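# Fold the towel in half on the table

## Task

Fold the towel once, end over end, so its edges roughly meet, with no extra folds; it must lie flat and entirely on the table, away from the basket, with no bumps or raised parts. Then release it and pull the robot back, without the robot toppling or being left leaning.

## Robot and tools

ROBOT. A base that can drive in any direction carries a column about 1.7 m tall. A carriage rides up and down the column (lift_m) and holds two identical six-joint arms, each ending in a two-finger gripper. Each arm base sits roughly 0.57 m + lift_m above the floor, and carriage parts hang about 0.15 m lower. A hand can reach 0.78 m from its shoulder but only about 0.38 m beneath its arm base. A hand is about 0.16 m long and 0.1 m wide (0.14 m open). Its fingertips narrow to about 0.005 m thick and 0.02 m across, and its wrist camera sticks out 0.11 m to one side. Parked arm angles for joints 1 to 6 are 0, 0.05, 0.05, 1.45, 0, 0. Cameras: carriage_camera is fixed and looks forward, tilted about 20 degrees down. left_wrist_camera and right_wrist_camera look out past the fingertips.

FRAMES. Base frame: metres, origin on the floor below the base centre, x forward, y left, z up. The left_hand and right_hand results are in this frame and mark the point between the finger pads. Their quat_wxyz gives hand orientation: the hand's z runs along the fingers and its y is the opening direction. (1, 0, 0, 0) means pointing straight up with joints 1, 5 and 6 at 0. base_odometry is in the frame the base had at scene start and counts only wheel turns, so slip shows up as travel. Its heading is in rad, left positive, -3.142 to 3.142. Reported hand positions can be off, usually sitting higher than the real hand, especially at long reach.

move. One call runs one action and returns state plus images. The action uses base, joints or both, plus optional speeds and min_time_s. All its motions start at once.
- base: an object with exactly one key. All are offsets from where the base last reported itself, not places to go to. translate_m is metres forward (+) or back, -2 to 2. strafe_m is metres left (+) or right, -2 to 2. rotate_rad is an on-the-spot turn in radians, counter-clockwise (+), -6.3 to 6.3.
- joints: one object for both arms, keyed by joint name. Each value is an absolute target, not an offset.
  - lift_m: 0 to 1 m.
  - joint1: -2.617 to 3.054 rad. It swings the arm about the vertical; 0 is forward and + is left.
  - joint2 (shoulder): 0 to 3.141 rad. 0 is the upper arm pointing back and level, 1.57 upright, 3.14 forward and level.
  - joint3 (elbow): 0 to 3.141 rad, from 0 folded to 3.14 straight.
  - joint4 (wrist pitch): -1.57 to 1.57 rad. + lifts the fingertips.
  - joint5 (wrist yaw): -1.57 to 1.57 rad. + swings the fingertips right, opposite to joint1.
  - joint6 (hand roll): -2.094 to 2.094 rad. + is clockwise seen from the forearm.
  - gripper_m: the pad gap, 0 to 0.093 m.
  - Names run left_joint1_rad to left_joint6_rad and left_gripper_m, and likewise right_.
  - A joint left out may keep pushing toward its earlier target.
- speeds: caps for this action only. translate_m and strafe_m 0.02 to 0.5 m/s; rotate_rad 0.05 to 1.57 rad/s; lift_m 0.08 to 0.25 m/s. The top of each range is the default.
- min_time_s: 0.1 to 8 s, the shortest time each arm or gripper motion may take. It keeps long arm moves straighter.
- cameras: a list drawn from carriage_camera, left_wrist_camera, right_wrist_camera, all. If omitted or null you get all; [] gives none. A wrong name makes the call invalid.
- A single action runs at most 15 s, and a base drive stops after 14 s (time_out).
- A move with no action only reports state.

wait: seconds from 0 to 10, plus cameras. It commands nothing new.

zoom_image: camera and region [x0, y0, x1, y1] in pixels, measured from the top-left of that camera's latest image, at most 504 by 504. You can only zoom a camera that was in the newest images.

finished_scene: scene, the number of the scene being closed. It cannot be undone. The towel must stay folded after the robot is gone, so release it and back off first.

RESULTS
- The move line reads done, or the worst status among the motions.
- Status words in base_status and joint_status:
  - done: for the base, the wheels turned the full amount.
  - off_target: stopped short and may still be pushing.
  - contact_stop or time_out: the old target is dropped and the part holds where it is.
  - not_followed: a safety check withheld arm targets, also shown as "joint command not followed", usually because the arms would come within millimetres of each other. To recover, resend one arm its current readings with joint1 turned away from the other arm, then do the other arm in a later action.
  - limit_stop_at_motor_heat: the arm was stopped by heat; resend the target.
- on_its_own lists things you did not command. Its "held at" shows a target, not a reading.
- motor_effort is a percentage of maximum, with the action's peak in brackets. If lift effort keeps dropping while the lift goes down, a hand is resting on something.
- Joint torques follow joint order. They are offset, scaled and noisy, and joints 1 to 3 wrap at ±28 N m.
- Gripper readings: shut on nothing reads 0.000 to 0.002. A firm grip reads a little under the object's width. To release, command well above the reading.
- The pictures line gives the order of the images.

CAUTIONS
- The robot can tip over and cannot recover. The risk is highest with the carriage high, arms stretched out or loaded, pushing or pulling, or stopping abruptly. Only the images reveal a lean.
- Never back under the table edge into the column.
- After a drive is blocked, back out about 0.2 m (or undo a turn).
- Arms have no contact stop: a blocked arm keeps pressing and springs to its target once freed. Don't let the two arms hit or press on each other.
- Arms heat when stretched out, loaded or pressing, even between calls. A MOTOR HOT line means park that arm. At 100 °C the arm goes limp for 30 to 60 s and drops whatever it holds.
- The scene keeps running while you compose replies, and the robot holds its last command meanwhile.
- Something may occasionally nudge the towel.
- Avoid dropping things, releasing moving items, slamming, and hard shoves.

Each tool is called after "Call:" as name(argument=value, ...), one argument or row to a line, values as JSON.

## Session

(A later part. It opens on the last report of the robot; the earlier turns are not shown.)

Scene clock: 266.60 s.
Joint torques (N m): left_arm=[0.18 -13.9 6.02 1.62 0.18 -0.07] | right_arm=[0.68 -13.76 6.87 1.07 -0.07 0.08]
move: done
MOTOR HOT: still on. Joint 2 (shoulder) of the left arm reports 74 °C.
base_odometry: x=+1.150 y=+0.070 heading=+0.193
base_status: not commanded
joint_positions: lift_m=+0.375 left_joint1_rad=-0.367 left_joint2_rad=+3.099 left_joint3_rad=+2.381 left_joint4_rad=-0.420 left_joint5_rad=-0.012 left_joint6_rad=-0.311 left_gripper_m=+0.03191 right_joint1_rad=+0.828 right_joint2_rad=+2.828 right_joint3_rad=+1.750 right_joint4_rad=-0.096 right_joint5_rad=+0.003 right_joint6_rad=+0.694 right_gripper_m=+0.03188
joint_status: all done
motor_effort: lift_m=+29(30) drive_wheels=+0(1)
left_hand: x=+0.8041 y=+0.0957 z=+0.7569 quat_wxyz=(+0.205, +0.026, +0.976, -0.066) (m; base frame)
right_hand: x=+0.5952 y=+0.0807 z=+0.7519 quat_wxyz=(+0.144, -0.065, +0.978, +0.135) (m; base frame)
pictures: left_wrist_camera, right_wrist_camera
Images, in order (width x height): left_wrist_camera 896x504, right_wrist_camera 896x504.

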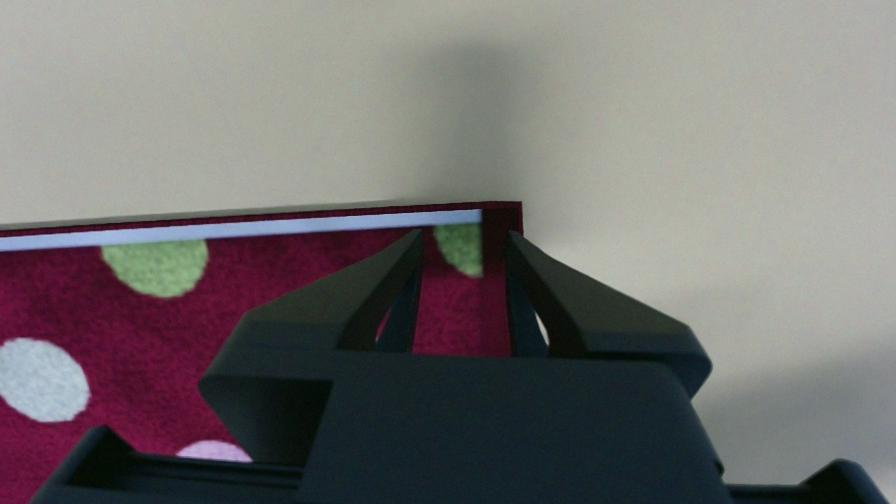

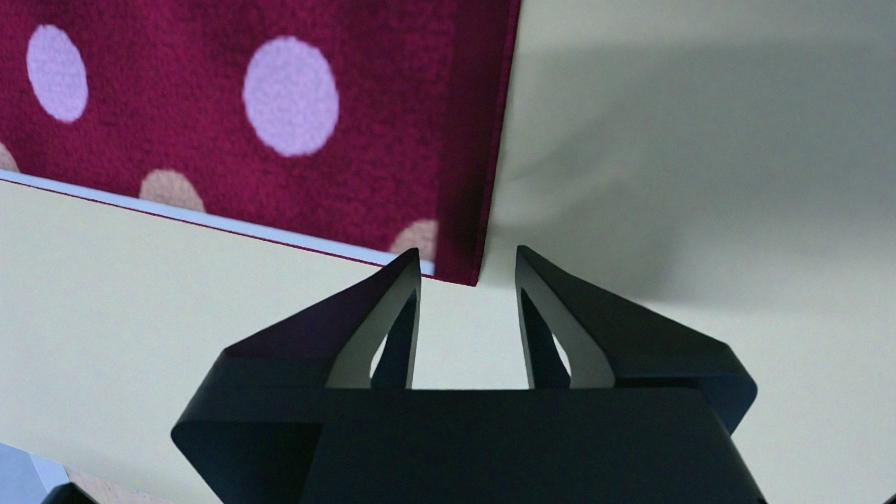

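Call:
move(
  joints={"lift_m":0.342},
  speeds={"lift_m":0.08},
  cameras=["left_wrist_camera","right_wrist_camera"],
)

Call:
move(
  joints={"left_gripper_m":0.0,"right_gripper_m":0.0},
  min_time_s=1.5,
  cameras=["left_wrist_camera","right_wrist_camera"],
)

Call:
move(
  joints={"lift_m":0.4},
  speeds={"lift_m":0.08},
)

Scene clock: 270.27 s.
Joint torques (N m): left_arm=[0.4 -12.67 5.86 1.28 0.2 -0.07] | right_arm=[0.62 -12.9 5.18 1.04 -0.07 0.07]
move: done
MOTOR HOT: still on. Joint 2 (shoulder) of the left arm reports 73 °C.
base_odometry: x=+1.150 y=+0.070 heading=+0.193
base_status: not commanded
joint_positions: lift_m=+0.342 left_joint1_rad=-0.367 left_joint2_rad=+3.082 left_joint3_rad=+2.388 left_joint4_rad=-0.376 left_joint5_rad=-0.014 left_joint6_rad=-0.311 left_gripper_m=+0.03191 right_joint1_rad=+0.828 right_joint2_rad=+2.813 right_joint3_rad=+1.772 right_joint4_rad=-0.080 right_joint5_rad=+0.004 right_joint6_rad=+0.694 right_gripper_m=+0.03188
joint_status: all done
motor_effort: lift_m=+23(27) drive_wheels=+0(2)
left_hand: x=+0.8203 y=+0.0901 z=+0.7415 quat_wxyz=(+0.236, +0.025, +0.968, -0.076) (m; base frame)
right_hand: x=+0.6072 y=+0.0935 z=+0.7349 quat_wxyz=(+0.163, -0.065, +0.973, +0.153) (m; base frame)
pictures: left_wrist_camera, right_wrist_camera
Images, in order (width x height): left_wrist_camera 896x504, right_wrist_camera 896x504.

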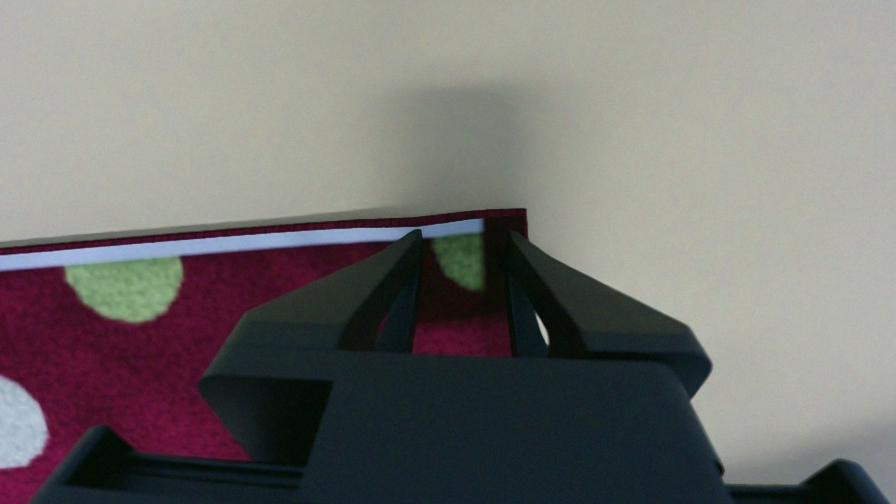

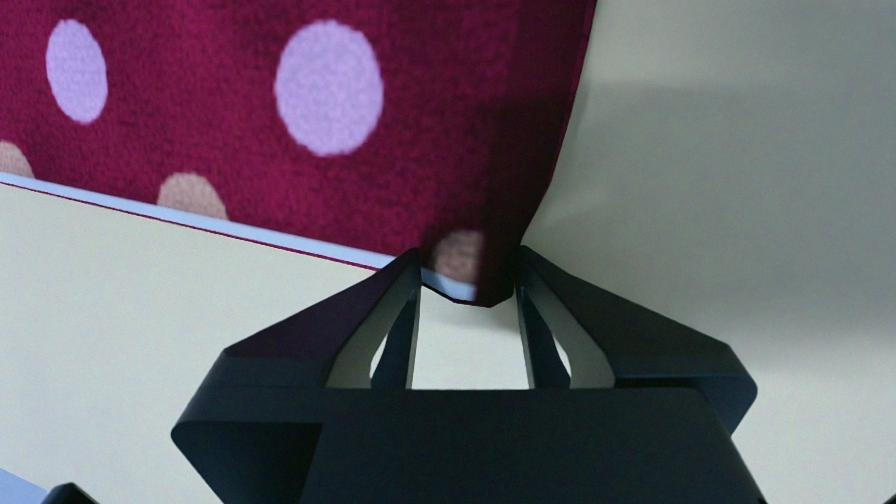

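Scene clock: 272.07 s.
Joint torques (N m): left_arm=[-0.28 -12.68 5.81 1.22 0.22 -0.05] | right_arm=[0.66 -12.82 5.27 1.02 -0.12 0.09]
move: done
MOTOR HOT: cleared for the motors of the left arm.
base_odometry: x=+1.150 y=+0.070 heading=+0.193
base_status: not commanded
joint_positions: lift_m=+0.342 left_joint1_rad=-0.357 left_joint2_rad=+3.082 left_joint3_rad=+2.388 left_joint4_rad=-0.373 left_joint5_rad=-0.019 left_joint6_rad=-0.311 left_gripper_m=+0.00064 right_joint1_rad=+0.828 right_joint2_rad=+2.813 right_joint3_rad=+1.772 right_joint4_rad=-0.079 right_joint5_rad=+0.006 right_joint6_rad=+0.694 right_gripper_m=+0.00322
joint_status: all done
motor_effort: lift_m=+25(26) drive_wheels=-1(2)
left_hand: x=+0.8233 y=+0.0965 z=+0.7418 quat_wxyz=(+0.238, +0.020, +0.968, -0.073) (m; base frame)
right_hand: x=+0.6076 y=+0.0934 z=+0.7350 quat_wxyz=(+0.164, -0.064, +0.972, +0.152) (m; base frame)
pictures: left_wrist_camera, right_wrist_camera
Images, in order (width x height): left_wrist_camera 896x504, right_wrist_camera 896x504.

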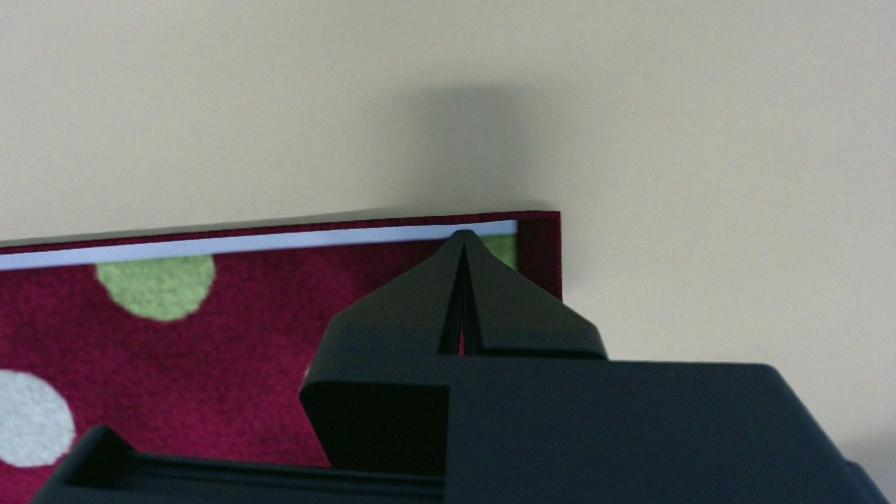

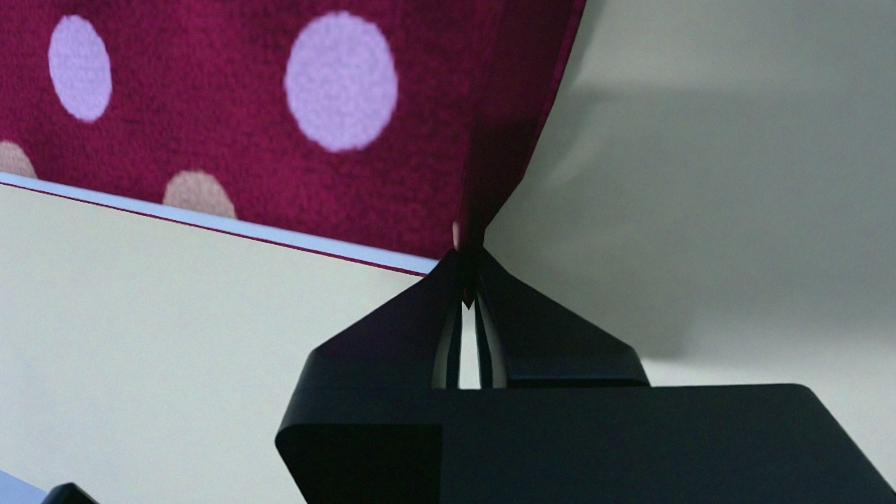

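Scene clock: 273.27 s.
Joint torques (N m): left_arm=[-0.31 -13.07 5.82 1.54 0.19 -0.06] | right_arm=[0.65 -12.89 5.18 1.11 -0.1 0.07]
move: done
base_odometry: x=+1.150 y=+0.070 heading=+0.193
base_status: not commanded
joint_positions: lift_m=+0.400 left_joint1_rad=-0.357 left_joint2_rad=+3.087 left_joint3_rad=+2.388 left_joint4_rad=-0.407 left_joint5_rad=-0.012 left_joint6_rad=-0.311 left_gripper_m=+0.00064 right_joint1_rad=+0.828 right_joint2_rad=+2.813 right_joint3_rad=+1.772 right_joint4_rad=-0.093 right_joint5_rad=+0.006 right_joint6_rad=+0.694 right_gripper_m=+0.00320
joint_status: all done
motor_effort: lift_m=+31(37) drive_wheels=+0(1)
left_hand: x=+0.8144 y=+0.0986 z=+0.7923 quat_wxyz=(+0.219, +0.021, +0.973, -0.070) (m; base frame)
right_hand: x=+0.6054 y=+0.0911 z=+0.7910 quat_wxyz=(+0.159, -0.065, +0.974, +0.148) (m; base frame)
pictures: carriage_camera, left_wrist_camera, right_wrist_camera
Images, in order (width x height): carriage_camera 896x504, left_wrist_camera 896x504, right_wrist_camera 896x504.

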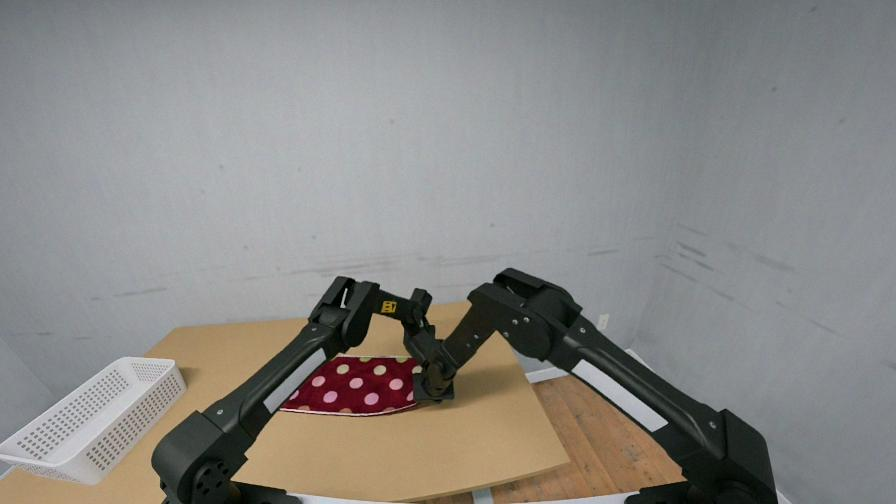

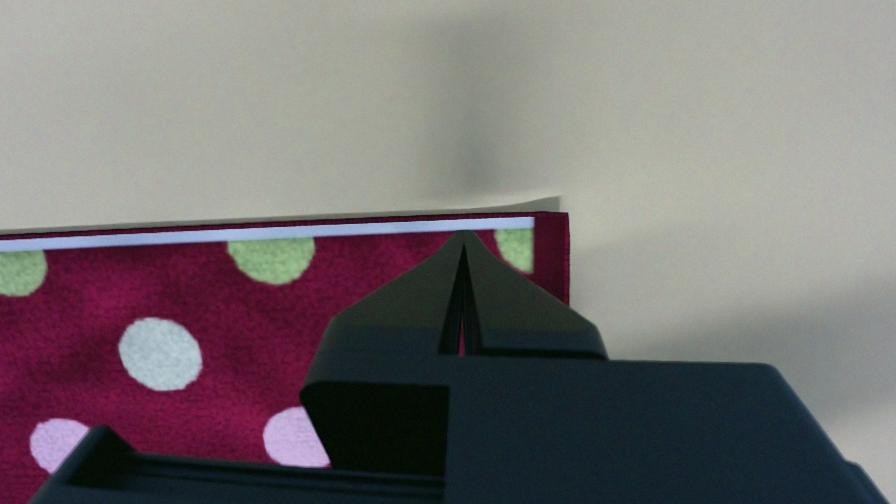

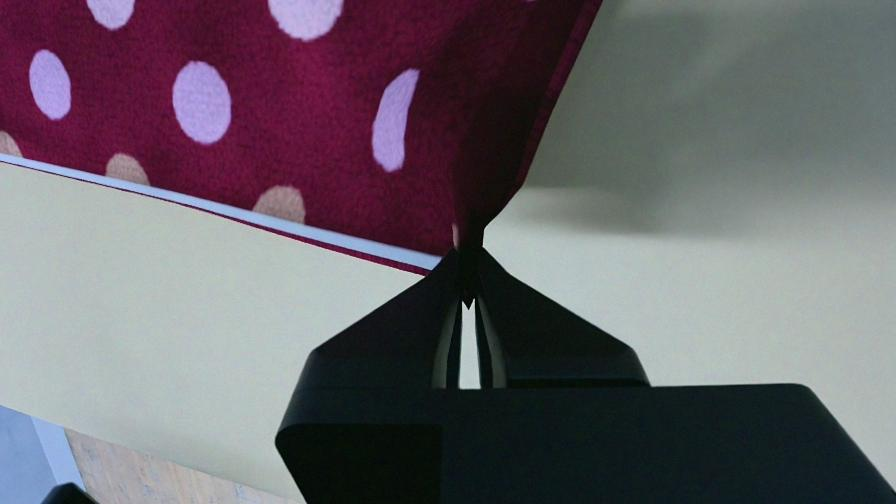

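Call:
move(
  joints={"left_joint1_rad":-0.41,"left_gripper_m":0.03,"left_joint5_rad":0},
  min_time_s=1,
  cameras=[],
)

Call:
move(
  joints={"lift_m":0.36},
  speeds={"lift_m":0.08},
  cameras=["left_wrist_camera"],
)

Call:
move(
  joints={"left_joint2_rad":3.13,"left_joint3_rad":2.28,"left_joint4_rad":-0.4},
  min_time_s=1,
  cameras=["left_wrist_camera"],
)

Call:
move(
  joints={"left_gripper_m":0.0},
  min_time_s=1,
  cameras=["left_wrist_camera"],
)

Scene clock: 281.90 s.
Joint torques (N m): left_arm=[-0.36 -13.08 5.78 1.55 0.18 -0.06] | right_arm=[0.61 -12.82 5.23 1.13 -0.1 0.09]
move: done
base_odometry: x=+1.150 y=+0.070 heading=+0.193
base_status: not commanded
joint_positions: lift_m=+0.400 left_joint1_rad=-0.406 left_joint2_rad=+3.087 left_joint3_rad=+2.388 left_joint4_rad=-0.407 left_joint5_rad=-0.011 left_joint6_rad=-0.311 left_gripper_m=+0.02991 right_joint1_rad=+0.828 right_joint2_rad=+2.813 right_joint3_rad=+1.772 right_joint4_rad=-0.093 right_joint5_rad=+0.006 right_joint6_rad=+0.694 right_gripper_m=+0.00320
joint_status: all done
motor_effort: lift_m=+31(32) drive_wheels=+0(1)
left_hand: x=+0.8031 y=+0.0702 z=+0.7923 quat_wxyz=(+0.217, +0.045, +0.972, -0.075) (m; base frame)
right_hand: x=+0.6054 y=+0.0911 z=+0.7910 quat_wxyz=(+0.159, -0.065, +0.974, +0.148) (m; base frame)
pictures: none
No camera images: "cameras" was empty.

Scene clock: 282.77 s.
Joint torques (N m): left_arm=[-0.5 -13.55 6.06 1.52 0.18 -0.06] | right_arm=[0.72 -12.79 5.18 1.2 -0.1 0.1]
move: done
base_odometry: x=+1.150 y=+0.070 heading=+0.193
base_status: not commanded
joint_positions: lift_m=+0.360 left_joint1_rad=-0.406 left_joint2_rad=+3.092 left_joint3_rad=+2.383 left_joint4_rad=-0.412 left_joint5_rad=-0.011 left_joint6_rad=-0.311 left_gripper_m=+0.02991 right_joint1_rad=+0.828 right_joint2_rad=+2.813 right_joint3_rad=+1.772 right_joint4_rad=-0.102 right_joint5_rad=+0.006 right_joint6_rad=+0.694 right_gripper_m=+0.00320
joint_status: all done
motor_effort: lift_m=+29(29) drive_wheels=-1(1)
left_hand: x=+0.7995 y=+0.0717 z=+0.7476 quat_wxyz=(+0.211, +0.045, +0.974, -0.073) (m; base frame)
right_hand: x=+0.6041 y=+0.0897 z=+0.7503 quat_wxyz=(+0.156, -0.065, +0.975, +0.145) (m; base frame)
pictures: left_wrist_camera
Images, in order (width x height): left_wrist_camera 896x504.

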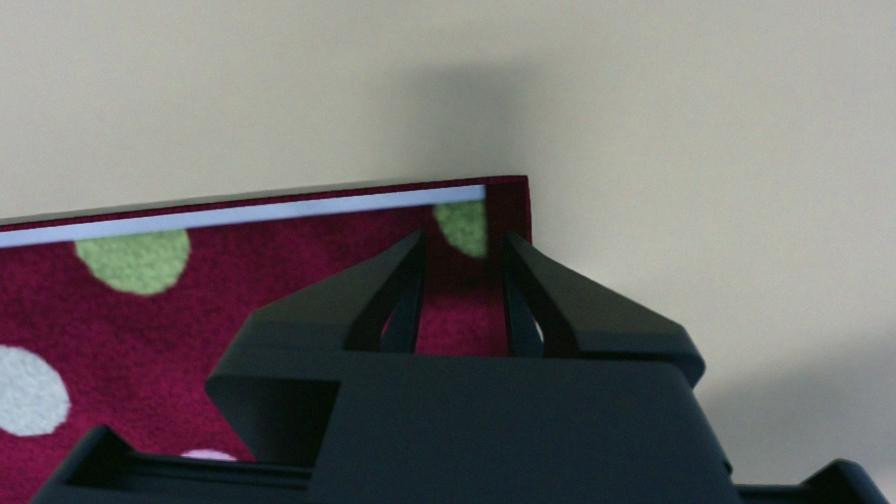

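Scene clock: 284.07 s.
Joint torques (N m): left_arm=[-0.17 -15.58 7.17 1.59 0.07 0] | right_arm=[0.83 -12.93 5.18 1.19 -0.09 0.1]
move: not_followed
base_odometry: x=+1.150 y=+0.070 heading=+0.193
base_status: not commanded
joint_positions: lift_m=+0.360 left_joint1_rad=-0.406 left_joint2_rad=+3.092 left_joint3_rad=+2.358 left_joint4_rad=-0.373 left_joint5_rad=-0.012 left_joint6_rad=-0.311 left_gripper_m=+0.02991 right_joint1_rad=+0.828 right_joint2_rad=+2.813 right_joint3_rad=+1.772 right_joint4_rad=-0.102 right_joint5_rad=+0.006 right_joint6_rad=+0.694 right_gripper_m=+0.00320
joint_status: left_joint2_rad not_followed (moved +0.000 of +0.038); left_joint3_rad not_followed (moved -0.026 of -0.103); left_joint4_rad not_followed (moved +0.039 of +0.012)
motor_effort: lift_m=+28(29) drive_wheels=-1(1)
left_hand: x=+0.7995 y=+0.0718 z=+0.7434 quat_wxyz=(+0.217, +0.045, +0.972, -0.075) (m; base frame)
right_hand: x=+0.6041 y=+0.0897 z=+0.7503 quat_wxyz=(+0.156, -0.065, +0.975, +0.145) (m; base frame)
pictures: left_wrist_camera
led back after a hold (left arm): the arm was led back toward your command in small steps, so it may still be short of it.
joint command not followed: on one or more control steps a check withheld the commanded joint targets of the left arm, and it was not sent them on those steps. On the call's last step the targets were still withheld.
cause: the commanded joint targets, or the way to them, would bring a part of the robot too close to another arm (this arm's wrist (the part past joint 4) and the right arm's wrist camera).
Images, in order (width x height): left_wrist_camera 896x504.

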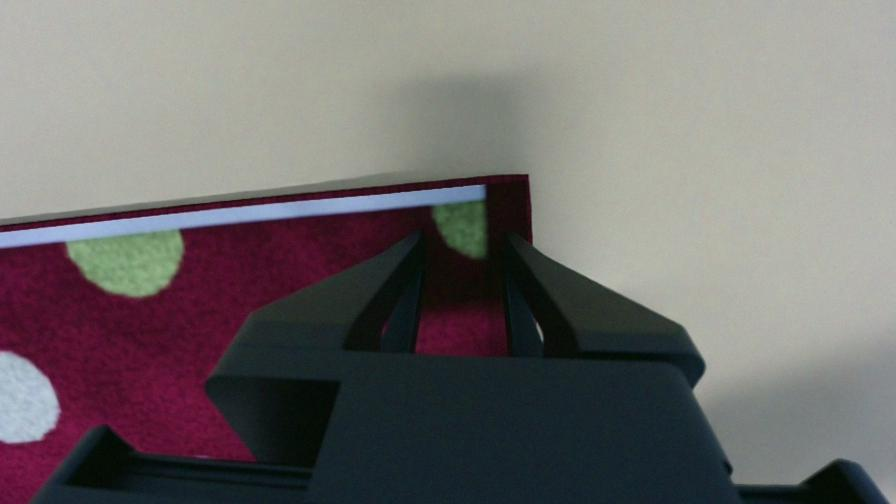

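Scene clock: 285.33 s.
Joint torques (N m): left_arm=[-0.24 -15.53 7.2 1.58 0.1 0.03] | right_arm=[0.55 -12.82 5.2 1.19 -0.1 0.07]
move: done
base_odometry: x=+1.150 y=+0.070 heading=+0.193
base_status: not commanded
joint_positions: lift_m=+0.360 left_joint1_rad=-0.406 left_joint2_rad=+3.092 left_joint3_rad=+2.358 left_joint4_rad=-0.371 left_joint5_rad=-0.017 left_joint6_rad=-0.311 left_gripper_m=+0.00064 right_joint1_rad=+0.828 right_joint2_rad=+2.813 right_joint3_rad=+1.772 right_joint4_rad=-0.102 right_joint5_rad=+0.006 right_joint6_rad=+0.694 right_gripper_m=+0.00320
joint_status: all done
on_its_own: left_joint3_rad still aims at your old target +2.280
motor_effort: lift_m=+29(30) drive_wheels=+0(1)
left_hand: x=+0.8003 y=+0.0724 z=+0.7436 quat_wxyz=(+0.219, +0.044, +0.972, -0.073) (m; base frame)
right_hand: x=+0.6041 y=+0.0897 z=+0.7503 quat_wxyz=(+0.156, -0.065, +0.975, +0.145) (m; base frame)
pictures: left_wrist_camera
joint command not followed: on one or more control steps a check withheld the commanded joint targets of the left arm, and it was not sent them on those steps. On the call's last step the targets were still withheld.
cause: the commanded joint targets, or the way to them, would bring a part of the robot too close to another arm (this arm's wrist (the part past joint 4) and the right arm's wrist camera).
Images, in order (width x height): left_wrist_camera 896x504.

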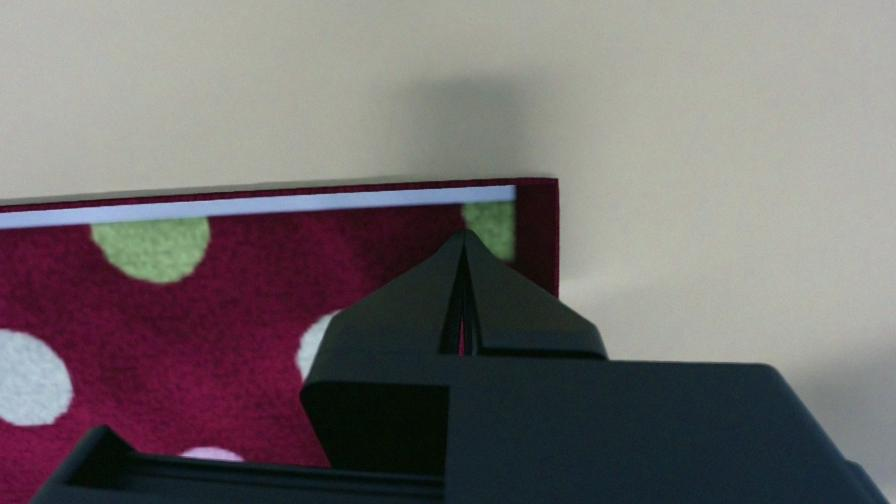

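Call:
move(
  joints={"lift_m":0.35,"left_joint1_rad":-0.35,"left_joint2_rad":3.09,"left_joint3_rad":2.38,"left_joint4_rad":-0.4},
  cameras=[],
)

Call:
move(
  joints={"right_gripper_m":0.035},
  min_time_s=1,
  cameras=[],
)

Call:
move(
  joints={"lift_m":0.45},
  cameras=[],
)

Call:
move(
  base={"strafe_m": -0.06},
  joints={"right_joint1_rad":0.0,"right_joint2_rad":1.5,"right_joint3_rad":1.0,"right_joint6_rad":-2.08,"left_joint1_rad":-0.25,"left_joint2_rad":2.2,"left_joint3_rad":1.5},
  min_time_s=2.5,
)

Scene clock: 305.43 s.
Joint torques (N m): left_arm=[0.68 -14.98 8.46 1.32 0.05 -0.06] | right_arm=[0.65 -13.07 5.34 1.16 -0.09 0.1]
move: done
MOTOR HOT: joint 2 (shoulder) of the left arm reports 81 °C; the controller stops that arm at 100 °C. To cool a motor, set the load down, stop pushing, or move to a pose that needs little force.
base_odometry: x=+1.150 y=+0.070 heading=+0.193
base_status: not commanded
joint_positions: lift_m=+0.350 left_joint1_rad=-0.359 left_joint2_rad=+3.082 left_joint3_rad=+2.365 left_joint4_rad=-0.362 left_joint5_rad=+0.003 left_joint6_rad=-0.311 left_gripper_m=+0.00064 right_joint1_rad=+0.828 right_joint2_rad=+2.814 right_joint3_rad=+1.771 right_joint4_rad=-0.100 right_joint5_rad=+0.006 right_joint6_rad=+0.695 right_gripper_m=+0.00320
joint_status: all done
motor_effort: lift_m=+27(29) drive_wheels=-1(1)
left_hand: x=+0.8169 y=+0.0937 z=+0.7430 quat_wxyz=(+0.230, +0.023, +0.970, -0.081) (m; base frame)
right_hand: x=+0.6037 y=+0.0892 z=+0.7394 quat_wxyz=(+0.156, -0.064, +0.975, +0.144) (m; base frame)
pictures: none
held back during your reply time (left arm), on 90 control steps: a part of the arm was too close to another arm, or the arm's last command would have brought one too close.
led back after a hold (left arm): the arm was led back toward your command in small steps, so it may still be short of it.
joint command not followed: on one or more control steps a check withheld the commanded joint targets of the left arm, and it was not sent them on those steps.
cause: the commanded joint targets, or the way to them, would bring a part of the robot too close to another arm (this arm's wrist (the part past joint 4) and the right arm's wrist camera).
No camera images: "cameras" was empty.

Scene clock: 306.70 s.
Joint torques (N m): left_arm=[0.59 -15.05 8.55 1.33 0.05 -0.07] | right_arm=[0.62 -12.98 5.29 1.18 -0.1 0.08]
move: done
MOTOR HOT: still on. Joint 2 (shoulder) of the left arm reports 80 °C.
base_odometry: x=+1.150 y=+0.070 heading=+0.193
base_status: not commanded
joint_positions: lift_m=+0.350 left_joint1_rad=-0.359 left_joint2_rad=+3.082 left_joint3_rad=+2.365 left_joint4_rad=-0.362 left_joint5_rad=+0.003 left_joint6_rad=-0.311 left_gripper_m=+0.00064 right_joint1_rad=+0.828 right_joint2_rad=+2.814 right_joint3_rad=+1.771 right_joint4_rad=-0.100 right_joint5_rad=+0.006 right_joint6_rad=+0.695 right_gripper_m=+0.03489
joint_status: all done
motor_effort: lift_m=+27(28) drive_wheels=-1(1)
left_hand: x=+0.8169 y=+0.0937 z=+0.7430 quat_wxyz=(+0.230, +0.023, +0.970, -0.081) (m; base frame)
right_hand: x=+0.6037 y=+0.0892 z=+0.7394 quat_wxyz=(+0.156, -0.064, +0.975, +0.144) (m; base frame)
pictures: none
No camera images: "cameras" was empty.

Scene clock: 307.63 s.
Joint torques (N m): left_arm=[0.58 -15.06 8.46 1.57 0.04 -0.06] | right_arm=[0.62 -13 5.33 1.19 -0.11 0.1]
move: done
MOTOR HOT: still on. Joint 2 (shoulder) of the left arm reports 80 °C.
base_odometry: x=+1.150 y=+0.070 heading=+0.193
base_status: not commanded
joint_positions: lift_m=+0.450 left_joint1_rad=-0.359 left_joint2_rad=+3.082 left_joint3_rad=+2.367 left_joint4_rad=-0.390 left_joint5_rad=+0.003 left_joint6_rad=-0.311 left_gripper_m=+0.00064 right_joint1_rad=+0.828 right_joint2_rad=+2.814 right_joint3_rad=+1.771 right_joint4_rad=-0.099 right_joint5_rad=+0.005 right_joint6_rad=+0.695 right_gripper_m=+0.03489
joint_status: all done
motor_effort: lift_m=+31(38) drive_wheels=-1(1)
left_hand: x=+0.8116 y=+0.0957 z=+0.8399 quat_wxyz=(+0.217, +0.023, +0.973, -0.077) (m; base frame)
right_hand: x=+0.6038 y=+0.0894 z=+0.8392 quat_wxyz=(+0.156, -0.064, +0.975, +0.145) (m; base frame)
pictures: none
No camera images: "cameras" was empty.

Scene clock: 310.60 s.
Joint torques (N m): left_arm=[0.57 -15.69 5.72 1.61 0.06 -0.03] | right_arm=[-0.91 -9.26 6.38 1.81 -0.18 0.01]
move: done
MOTOR HOT: still on. Joint 2 (shoulder) of the left arm reports 81 °C.
base_odometry: x=+1.162 y=+0.011 heading=+0.193
base_status: done
joint_positions: lift_m=+0.450 left_joint1_rad=-0.258 left_joint2_rad=+2.246 left_joint3_rad=+1.517 left_joint4_rad=-0.395 left_joint5_rad=+0.003 left_joint6_rad=-0.311 left_gripper_m=+0.00064 right_joint1_rad=+0.009 right_joint2_rad=+1.532 right_joint3_rad=+1.015 right_joint4_rad=-0.097 right_joint5_rad=+0.005 right_joint6_rad=-2.072 right_gripper_m=+0.03490
joint_status: all done
motor_effort: lift_m=+31(32) drive_wheels=+0(6)
left_hand: x=+0.7299 y=+0.1817 z=+1.0252 quat_wxyz=(+0.212, -0.026, +0.975, -0.063) (m; base frame)
right_hand: x=+0.6861 y=-0.3100 z=+1.2122 quat_wxyz=(+0.234, -0.765, +0.450, -0.396) (m; base frame)
pictures: carriage_camera, left_wrist_camera, right_wrist_camera
Images, in order (width x height): carriage_camera 896x504, left_wrist_camera 896x504, right_wrist_camera 896x504.

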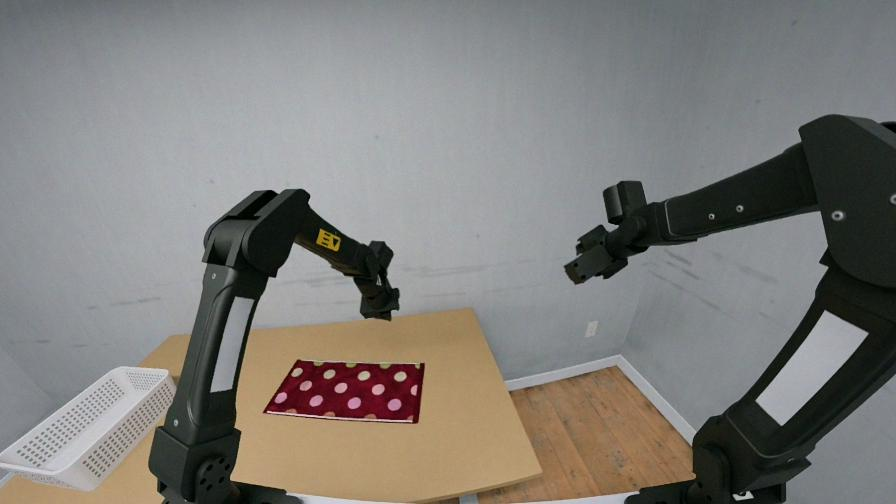

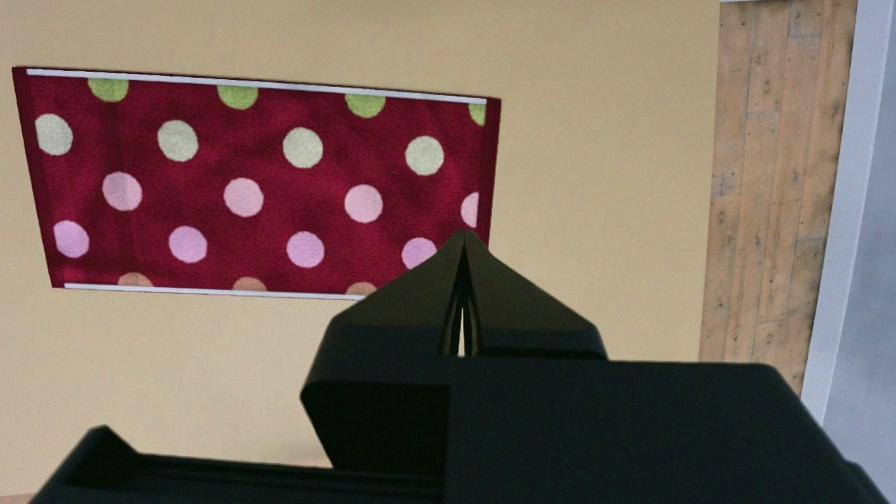

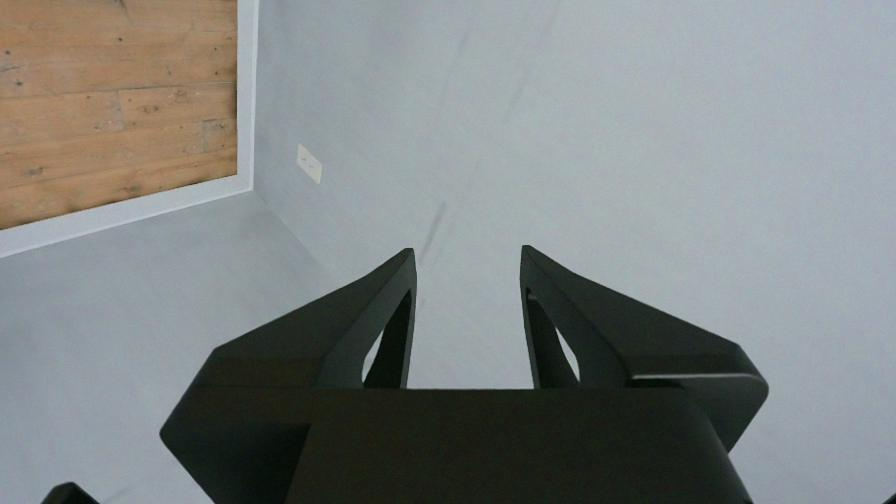

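Call:
move(
  joints={"left_joint1_rad":-0.08,"left_joint2_rad":2.69,"left_joint3_rad":1.34,"left_joint4_rad":0.19,"right_joint2_rad":0.5,"right_joint3_rad":0.6},
  min_time_s=2,
  cameras=[],
)

Call:
move(
  joints={"lift_m":0.345},
  speeds={"lift_m":0.1},
  cameras=["carriage_camera"],
)

Call:
move(
  base={"translate_m": -0.1},
  speeds={"translate_m": 0.08},
  cameras=["carriage_camera","left_wrist_camera"],
)

Scene clock: 319.50 s.
Joint torques (N m): left_arm=[0.58 -9.96 3.41 1.71 0.01 -0.06] | right_arm=[-0.8 -0.12 6.42 2.05 -0.16 0.08]
move: done
MOTOR HOT: still on. Joint 2 (shoulder) of the left arm reports 78 °C.
base_odometry: x=+1.162 y=+0.011 heading=+0.193
base_status: not commanded
joint_positions: lift_m=+0.450 left_joint1_rad=-0.088 left_joint2_rad=+2.660 left_joint3_rad=+1.352 left_joint4_rad=+0.180 left_joint5_rad=+0.003 left_joint6_rad=-0.311 left_gripper_m=+0.00064 right_joint1_rad=+0.009 right_joint2_rad=+0.508 right_joint3_rad=+0.615 right_joint4_rad=-0.098 right_joint5_rad=+0.005 right_joint6_rad=-2.074 right_gripper_m=+0.03490
joint_status: all done
motor_effort: lift_m=+31(32) drive_wheels=+1(2)
left_hand: x=+0.7119 y=+0.2703 z=+0.8386 quat_wxyz=(+0.215, -0.108, +0.970, -0.045) (m; base frame)
right_hand: x=+0.5053 y=-0.3116 z=+1.3758 quat_wxyz=(+0.363, -0.607, +0.357, -0.611) (m; base frame)
pictures: none
No camera images: "cameras" was empty.

Scene clock: 321.00 s.
Joint torques (N m): left_arm=[0.68 -10.14 3.62 1.42 0.04 -0.06] | right_arm=[-0.77 -0.1 6.86 2.06 -0.15 0.05]
move: done
MOTOR HOT: still on. Joint 2 (shoulder) of the left arm reports 78 °C.
base_odometry: x=+1.162 y=+0.011 heading=+0.193
base_status: not commanded
joint_positions: lift_m=+0.345 left_joint1_rad=-0.088 left_joint2_rad=+2.661 left_joint3_rad=+1.351 left_joint4_rad=+0.218 left_joint5_rad=+0.003 left_joint6_rad=-0.311 left_gripper_m=+0.00064 right_joint1_rad=+0.009 right_joint2_rad=+0.508 right_joint3_rad=+0.610 right_joint4_rad=-0.099 right_joint5_rad=+0.005 right_joint6_rad=-2.074 right_gripper_m=+0.03490
joint_status: all done
motor_effort: lift_m=+27(28) drive_wheels=+1(2)
left_hand: x=+0.7195 y=+0.2696 z=+0.7372 quat_wxyz=(+0.232, -0.108, +0.965, -0.048) (m; base frame)
right_hand: x=+0.5057 y=-0.3116 z=+1.2684 quat_wxyz=(+0.361, -0.609, +0.358, -0.609) (m; base frame)
pictures: carriage_camera
Images, in order (width x height): carriage_camera 896x504.

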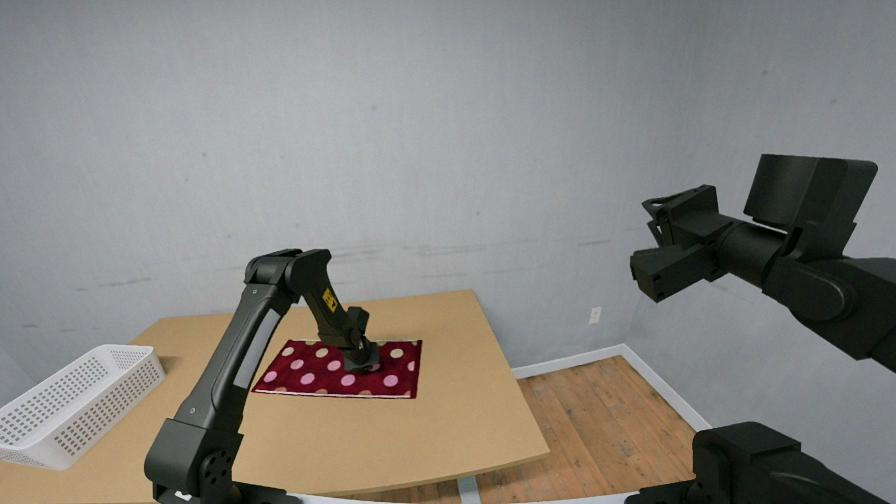

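Scene clock: 322.97 s.
Joint torques (N m): left_arm=[0.57 -10.07 3.56 1.31 0.05 -0.07] | right_arm=[-0.64 -0.1 6.76 2.05 -0.15 0.07]
move: done
MOTOR HOT: still on. Joint 2 (shoulder) of the left arm reports 76 °C.
base_odometry: x=+1.064 y=-0.008 heading=+0.193
base_status: done
joint_positions: lift_m=+0.345 left_joint1_rad=-0.088 left_joint2_rad=+2.661 left_joint3_rad=+1.351 left_joint4_rad=+0.231 left_joint5_rad=+0.003 left_joint6_rad=-0.311 left_gripper_m=+0.00064 right_joint1_rad=+0.009 right_joint2_rad=+0.508 right_joint3_rad=+0.610 right_joint4_rad=-0.099 right_joint5_rad=+0.005 right_joint6_rad=-2.074 right_gripper_m=+0.03490
joint_status: not commanded
motor_effort: lift_m=+27(28) drive_wheels=-1(5)
left_hand: x=+0.7224 y=+0.2694 z=+0.7387 quat_wxyz=(+0.238, -0.108, +0.964, -0.050) (m; base frame)
right_hand: x=+0.5057 y=-0.3116 z=+1.2683 quat_wxyz=(+0.361, -0.609, +0.358, -0.609) (m; base frame)
pictures: carriage_camera, left_wrist_camera
Images, in order (width x height): carriage_camera 896x504, left_wrist_camera 896x504.

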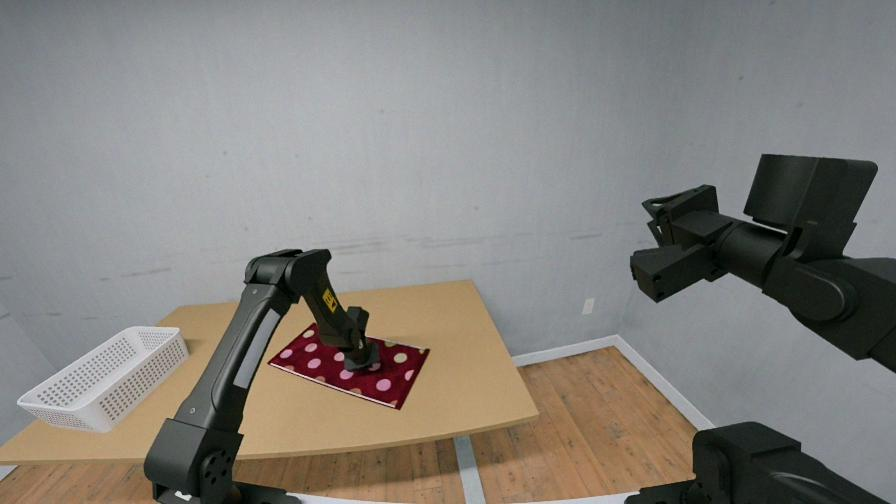

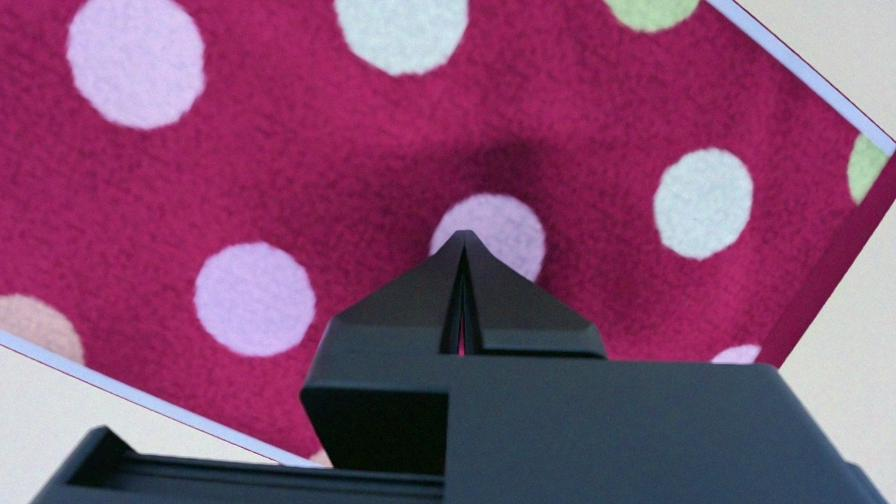

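Call:
move(
  joints={"lift_m":0.43},
  cameras=[],
)

Call:
move(
  joints={"left_joint1_rad":-0.46,"left_joint2_rad":2.77,"left_joint3_rad":1.59,"left_joint4_rad":-0.045,"left_joint6_rad":0,"left_gripper_m":0.034,"right_joint2_rad":0.1,"right_joint3_rad":0.1,"right_joint4_rad":1.4,"right_joint6_rad":0},
  min_time_s=1.5,
  cameras=[],
)

Call:
move(
  joints={"lift_m":0.39},
)

Scene clock: 343.13 s.
Joint torques (N m): left_arm=[0.51 -10.66 3.7 1.55 0.05 -0.05] | right_arm=[-0.81 -0.31 7.19 2.05 -0.15 0.05]
move: done
MOTOR HOT: cleared for the motors of the left arm.
base_odometry: x=+1.064 y=-0.008 heading=+0.193
base_status: not commanded
joint_positions: lift_m=+0.430 left_joint1_rad=-0.088 left_joint2_rad=+2.672 left_joint3_rad=+1.348 left_joint4_rad=+0.199 left_joint5_rad=+0.003 left_joint6_rad=-0.311 left_gripper_m=+0.00064 right_joint1_rad=+0.009 right_joint2_rad=+0.508 right_joint3_rad=+0.606 right_joint4_rad=-0.097 right_joint5_rad=+0.005 right_joint6_rad=-2.074 right_gripper_m=+0.03490
joint_status: all done
motor_effort: lift_m=+32(37) drive_wheels=-1(1)
left_hand: x=+0.7103 y=+0.2704 z=+0.8141 quat_wxyz=(+0.216, -0.108, +0.969, -0.045) (m; base frame)
right_hand: x=+0.5060 y=-0.3116 z=+1.3519 quat_wxyz=(+0.361, -0.609, +0.358, -0.608) (m; base frame)
pictures: none
No camera images: "cameras" was empty.

Scene clock: 345.33 s.
Joint torques (N m): left_arm=[-0.51 -10.45 7.12 1.3 0.08 0.16] | right_arm=[-0.87 2.09 4.78 0.11 -0.12 0.12]
move: done
base_odometry: x=+1.064 y=-0.008 heading=+0.193
base_status: not commanded
joint_positions: lift_m=+0.430 left_joint1_rad=-0.454 left_joint2_rad=+2.736 left_joint3_rad=+1.568 left_joint4_rad=-0.029 left_joint5_rad=+0.003 left_joint6_rad=-0.010 left_gripper_m=+0.03392 right_joint1_rad=+0.009 right_joint2_rad=+0.112 right_joint3_rad=+0.113 right_joint4_rad=+1.386 right_joint5_rad=+0.005 right_joint6_rad=-0.008 right_gripper_m=+0.03491
joint_status: all done
motor_effort: lift_m=+31(32) drive_wheels=-1(1)
left_hand: x=+0.6853 y=+0.0916 z=+0.8128 quat_wxyz=(+0.181, +0.217, +0.958, -0.044) (m; base frame)
right_hand: x=+0.2806 y=-0.3135 z=+1.4708 quat_wxyz=(+0.996, +0.002, +0.092, +0.000) (m; base frame)
pictures: none
No camera images: "cameras" was empty.

Scene clock: 346.03 s.
Joint torques (N m): left_arm=[-0.58 -11.75 6.05 1.41 0.04 0.14] | right_arm=[-0.84 2.19 5.33 0.08 -0.15 0.08]
move: done
base_odometry: x=+1.064 y=-0.008 heading=+0.193
base_status: not commanded
joint_positions: lift_m=+0.390 left_joint1_rad=-0.454 left_joint2_rad=+2.754 left_joint3_rad=+1.578 left_joint4_rad=-0.041 left_joint5_rad=+0.003 left_joint6_rad=-0.010 left_gripper_m=+0.03392 right_joint1_rad=+0.009 right_joint2_rad=+0.109 right_joint3_rad=+0.106 right_joint4_rad=+1.389 right_joint5_rad=+0.005 right_joint6_rad=-0.006 right_gripper_m=+0.03491
joint_status: all done
motor_effort: lift_m=+30(30) drive_wheels=+0(1)
left_hand: x=+0.6812 y=+0.0936 z=+0.7656 quat_wxyz=(+0.171, +0.217, +0.960, -0.042) (m; base frame)
right_hand: x=+0.2810 y=-0.3135 z=+1.4291 quat_wxyz=(+0.996, +0.002, +0.093, +0.001) (m; base frame)
pictures: carriage_camera, left_wrist_camera, right_wrist_camera
Images, in order (width x height): carriage_camera 896x504, left_wrist_camera 896x504, right_wrist_camera 896x504.

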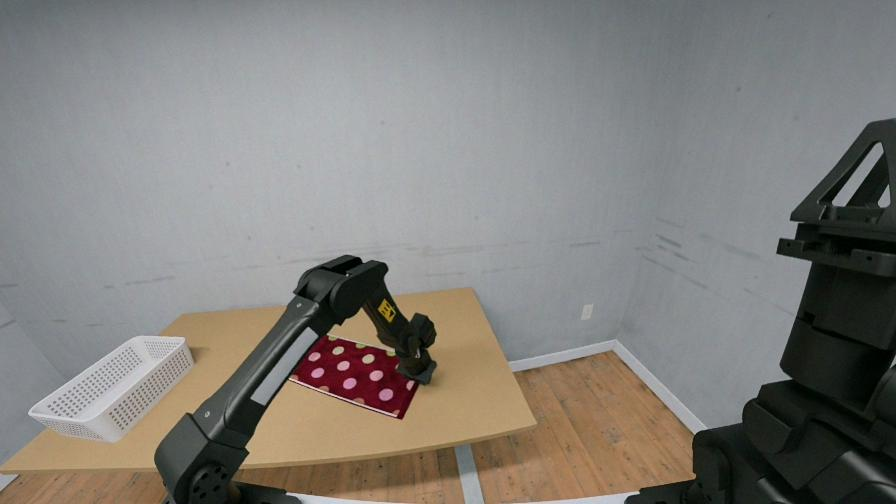

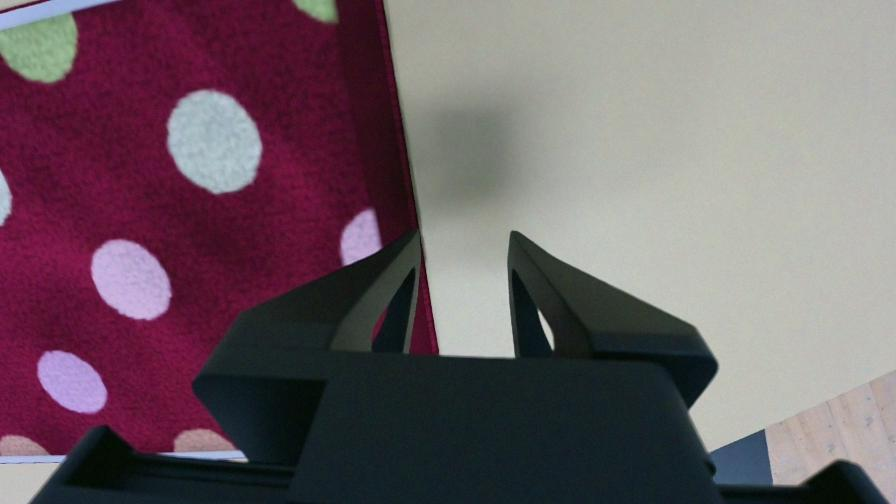

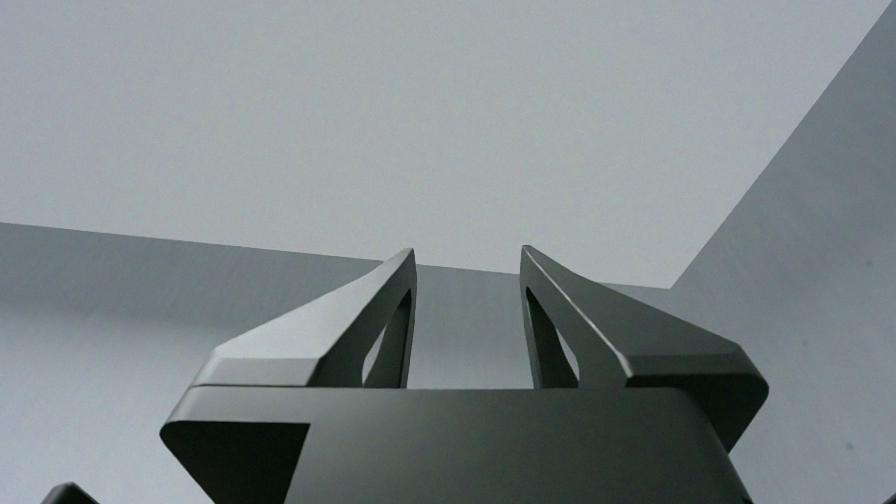

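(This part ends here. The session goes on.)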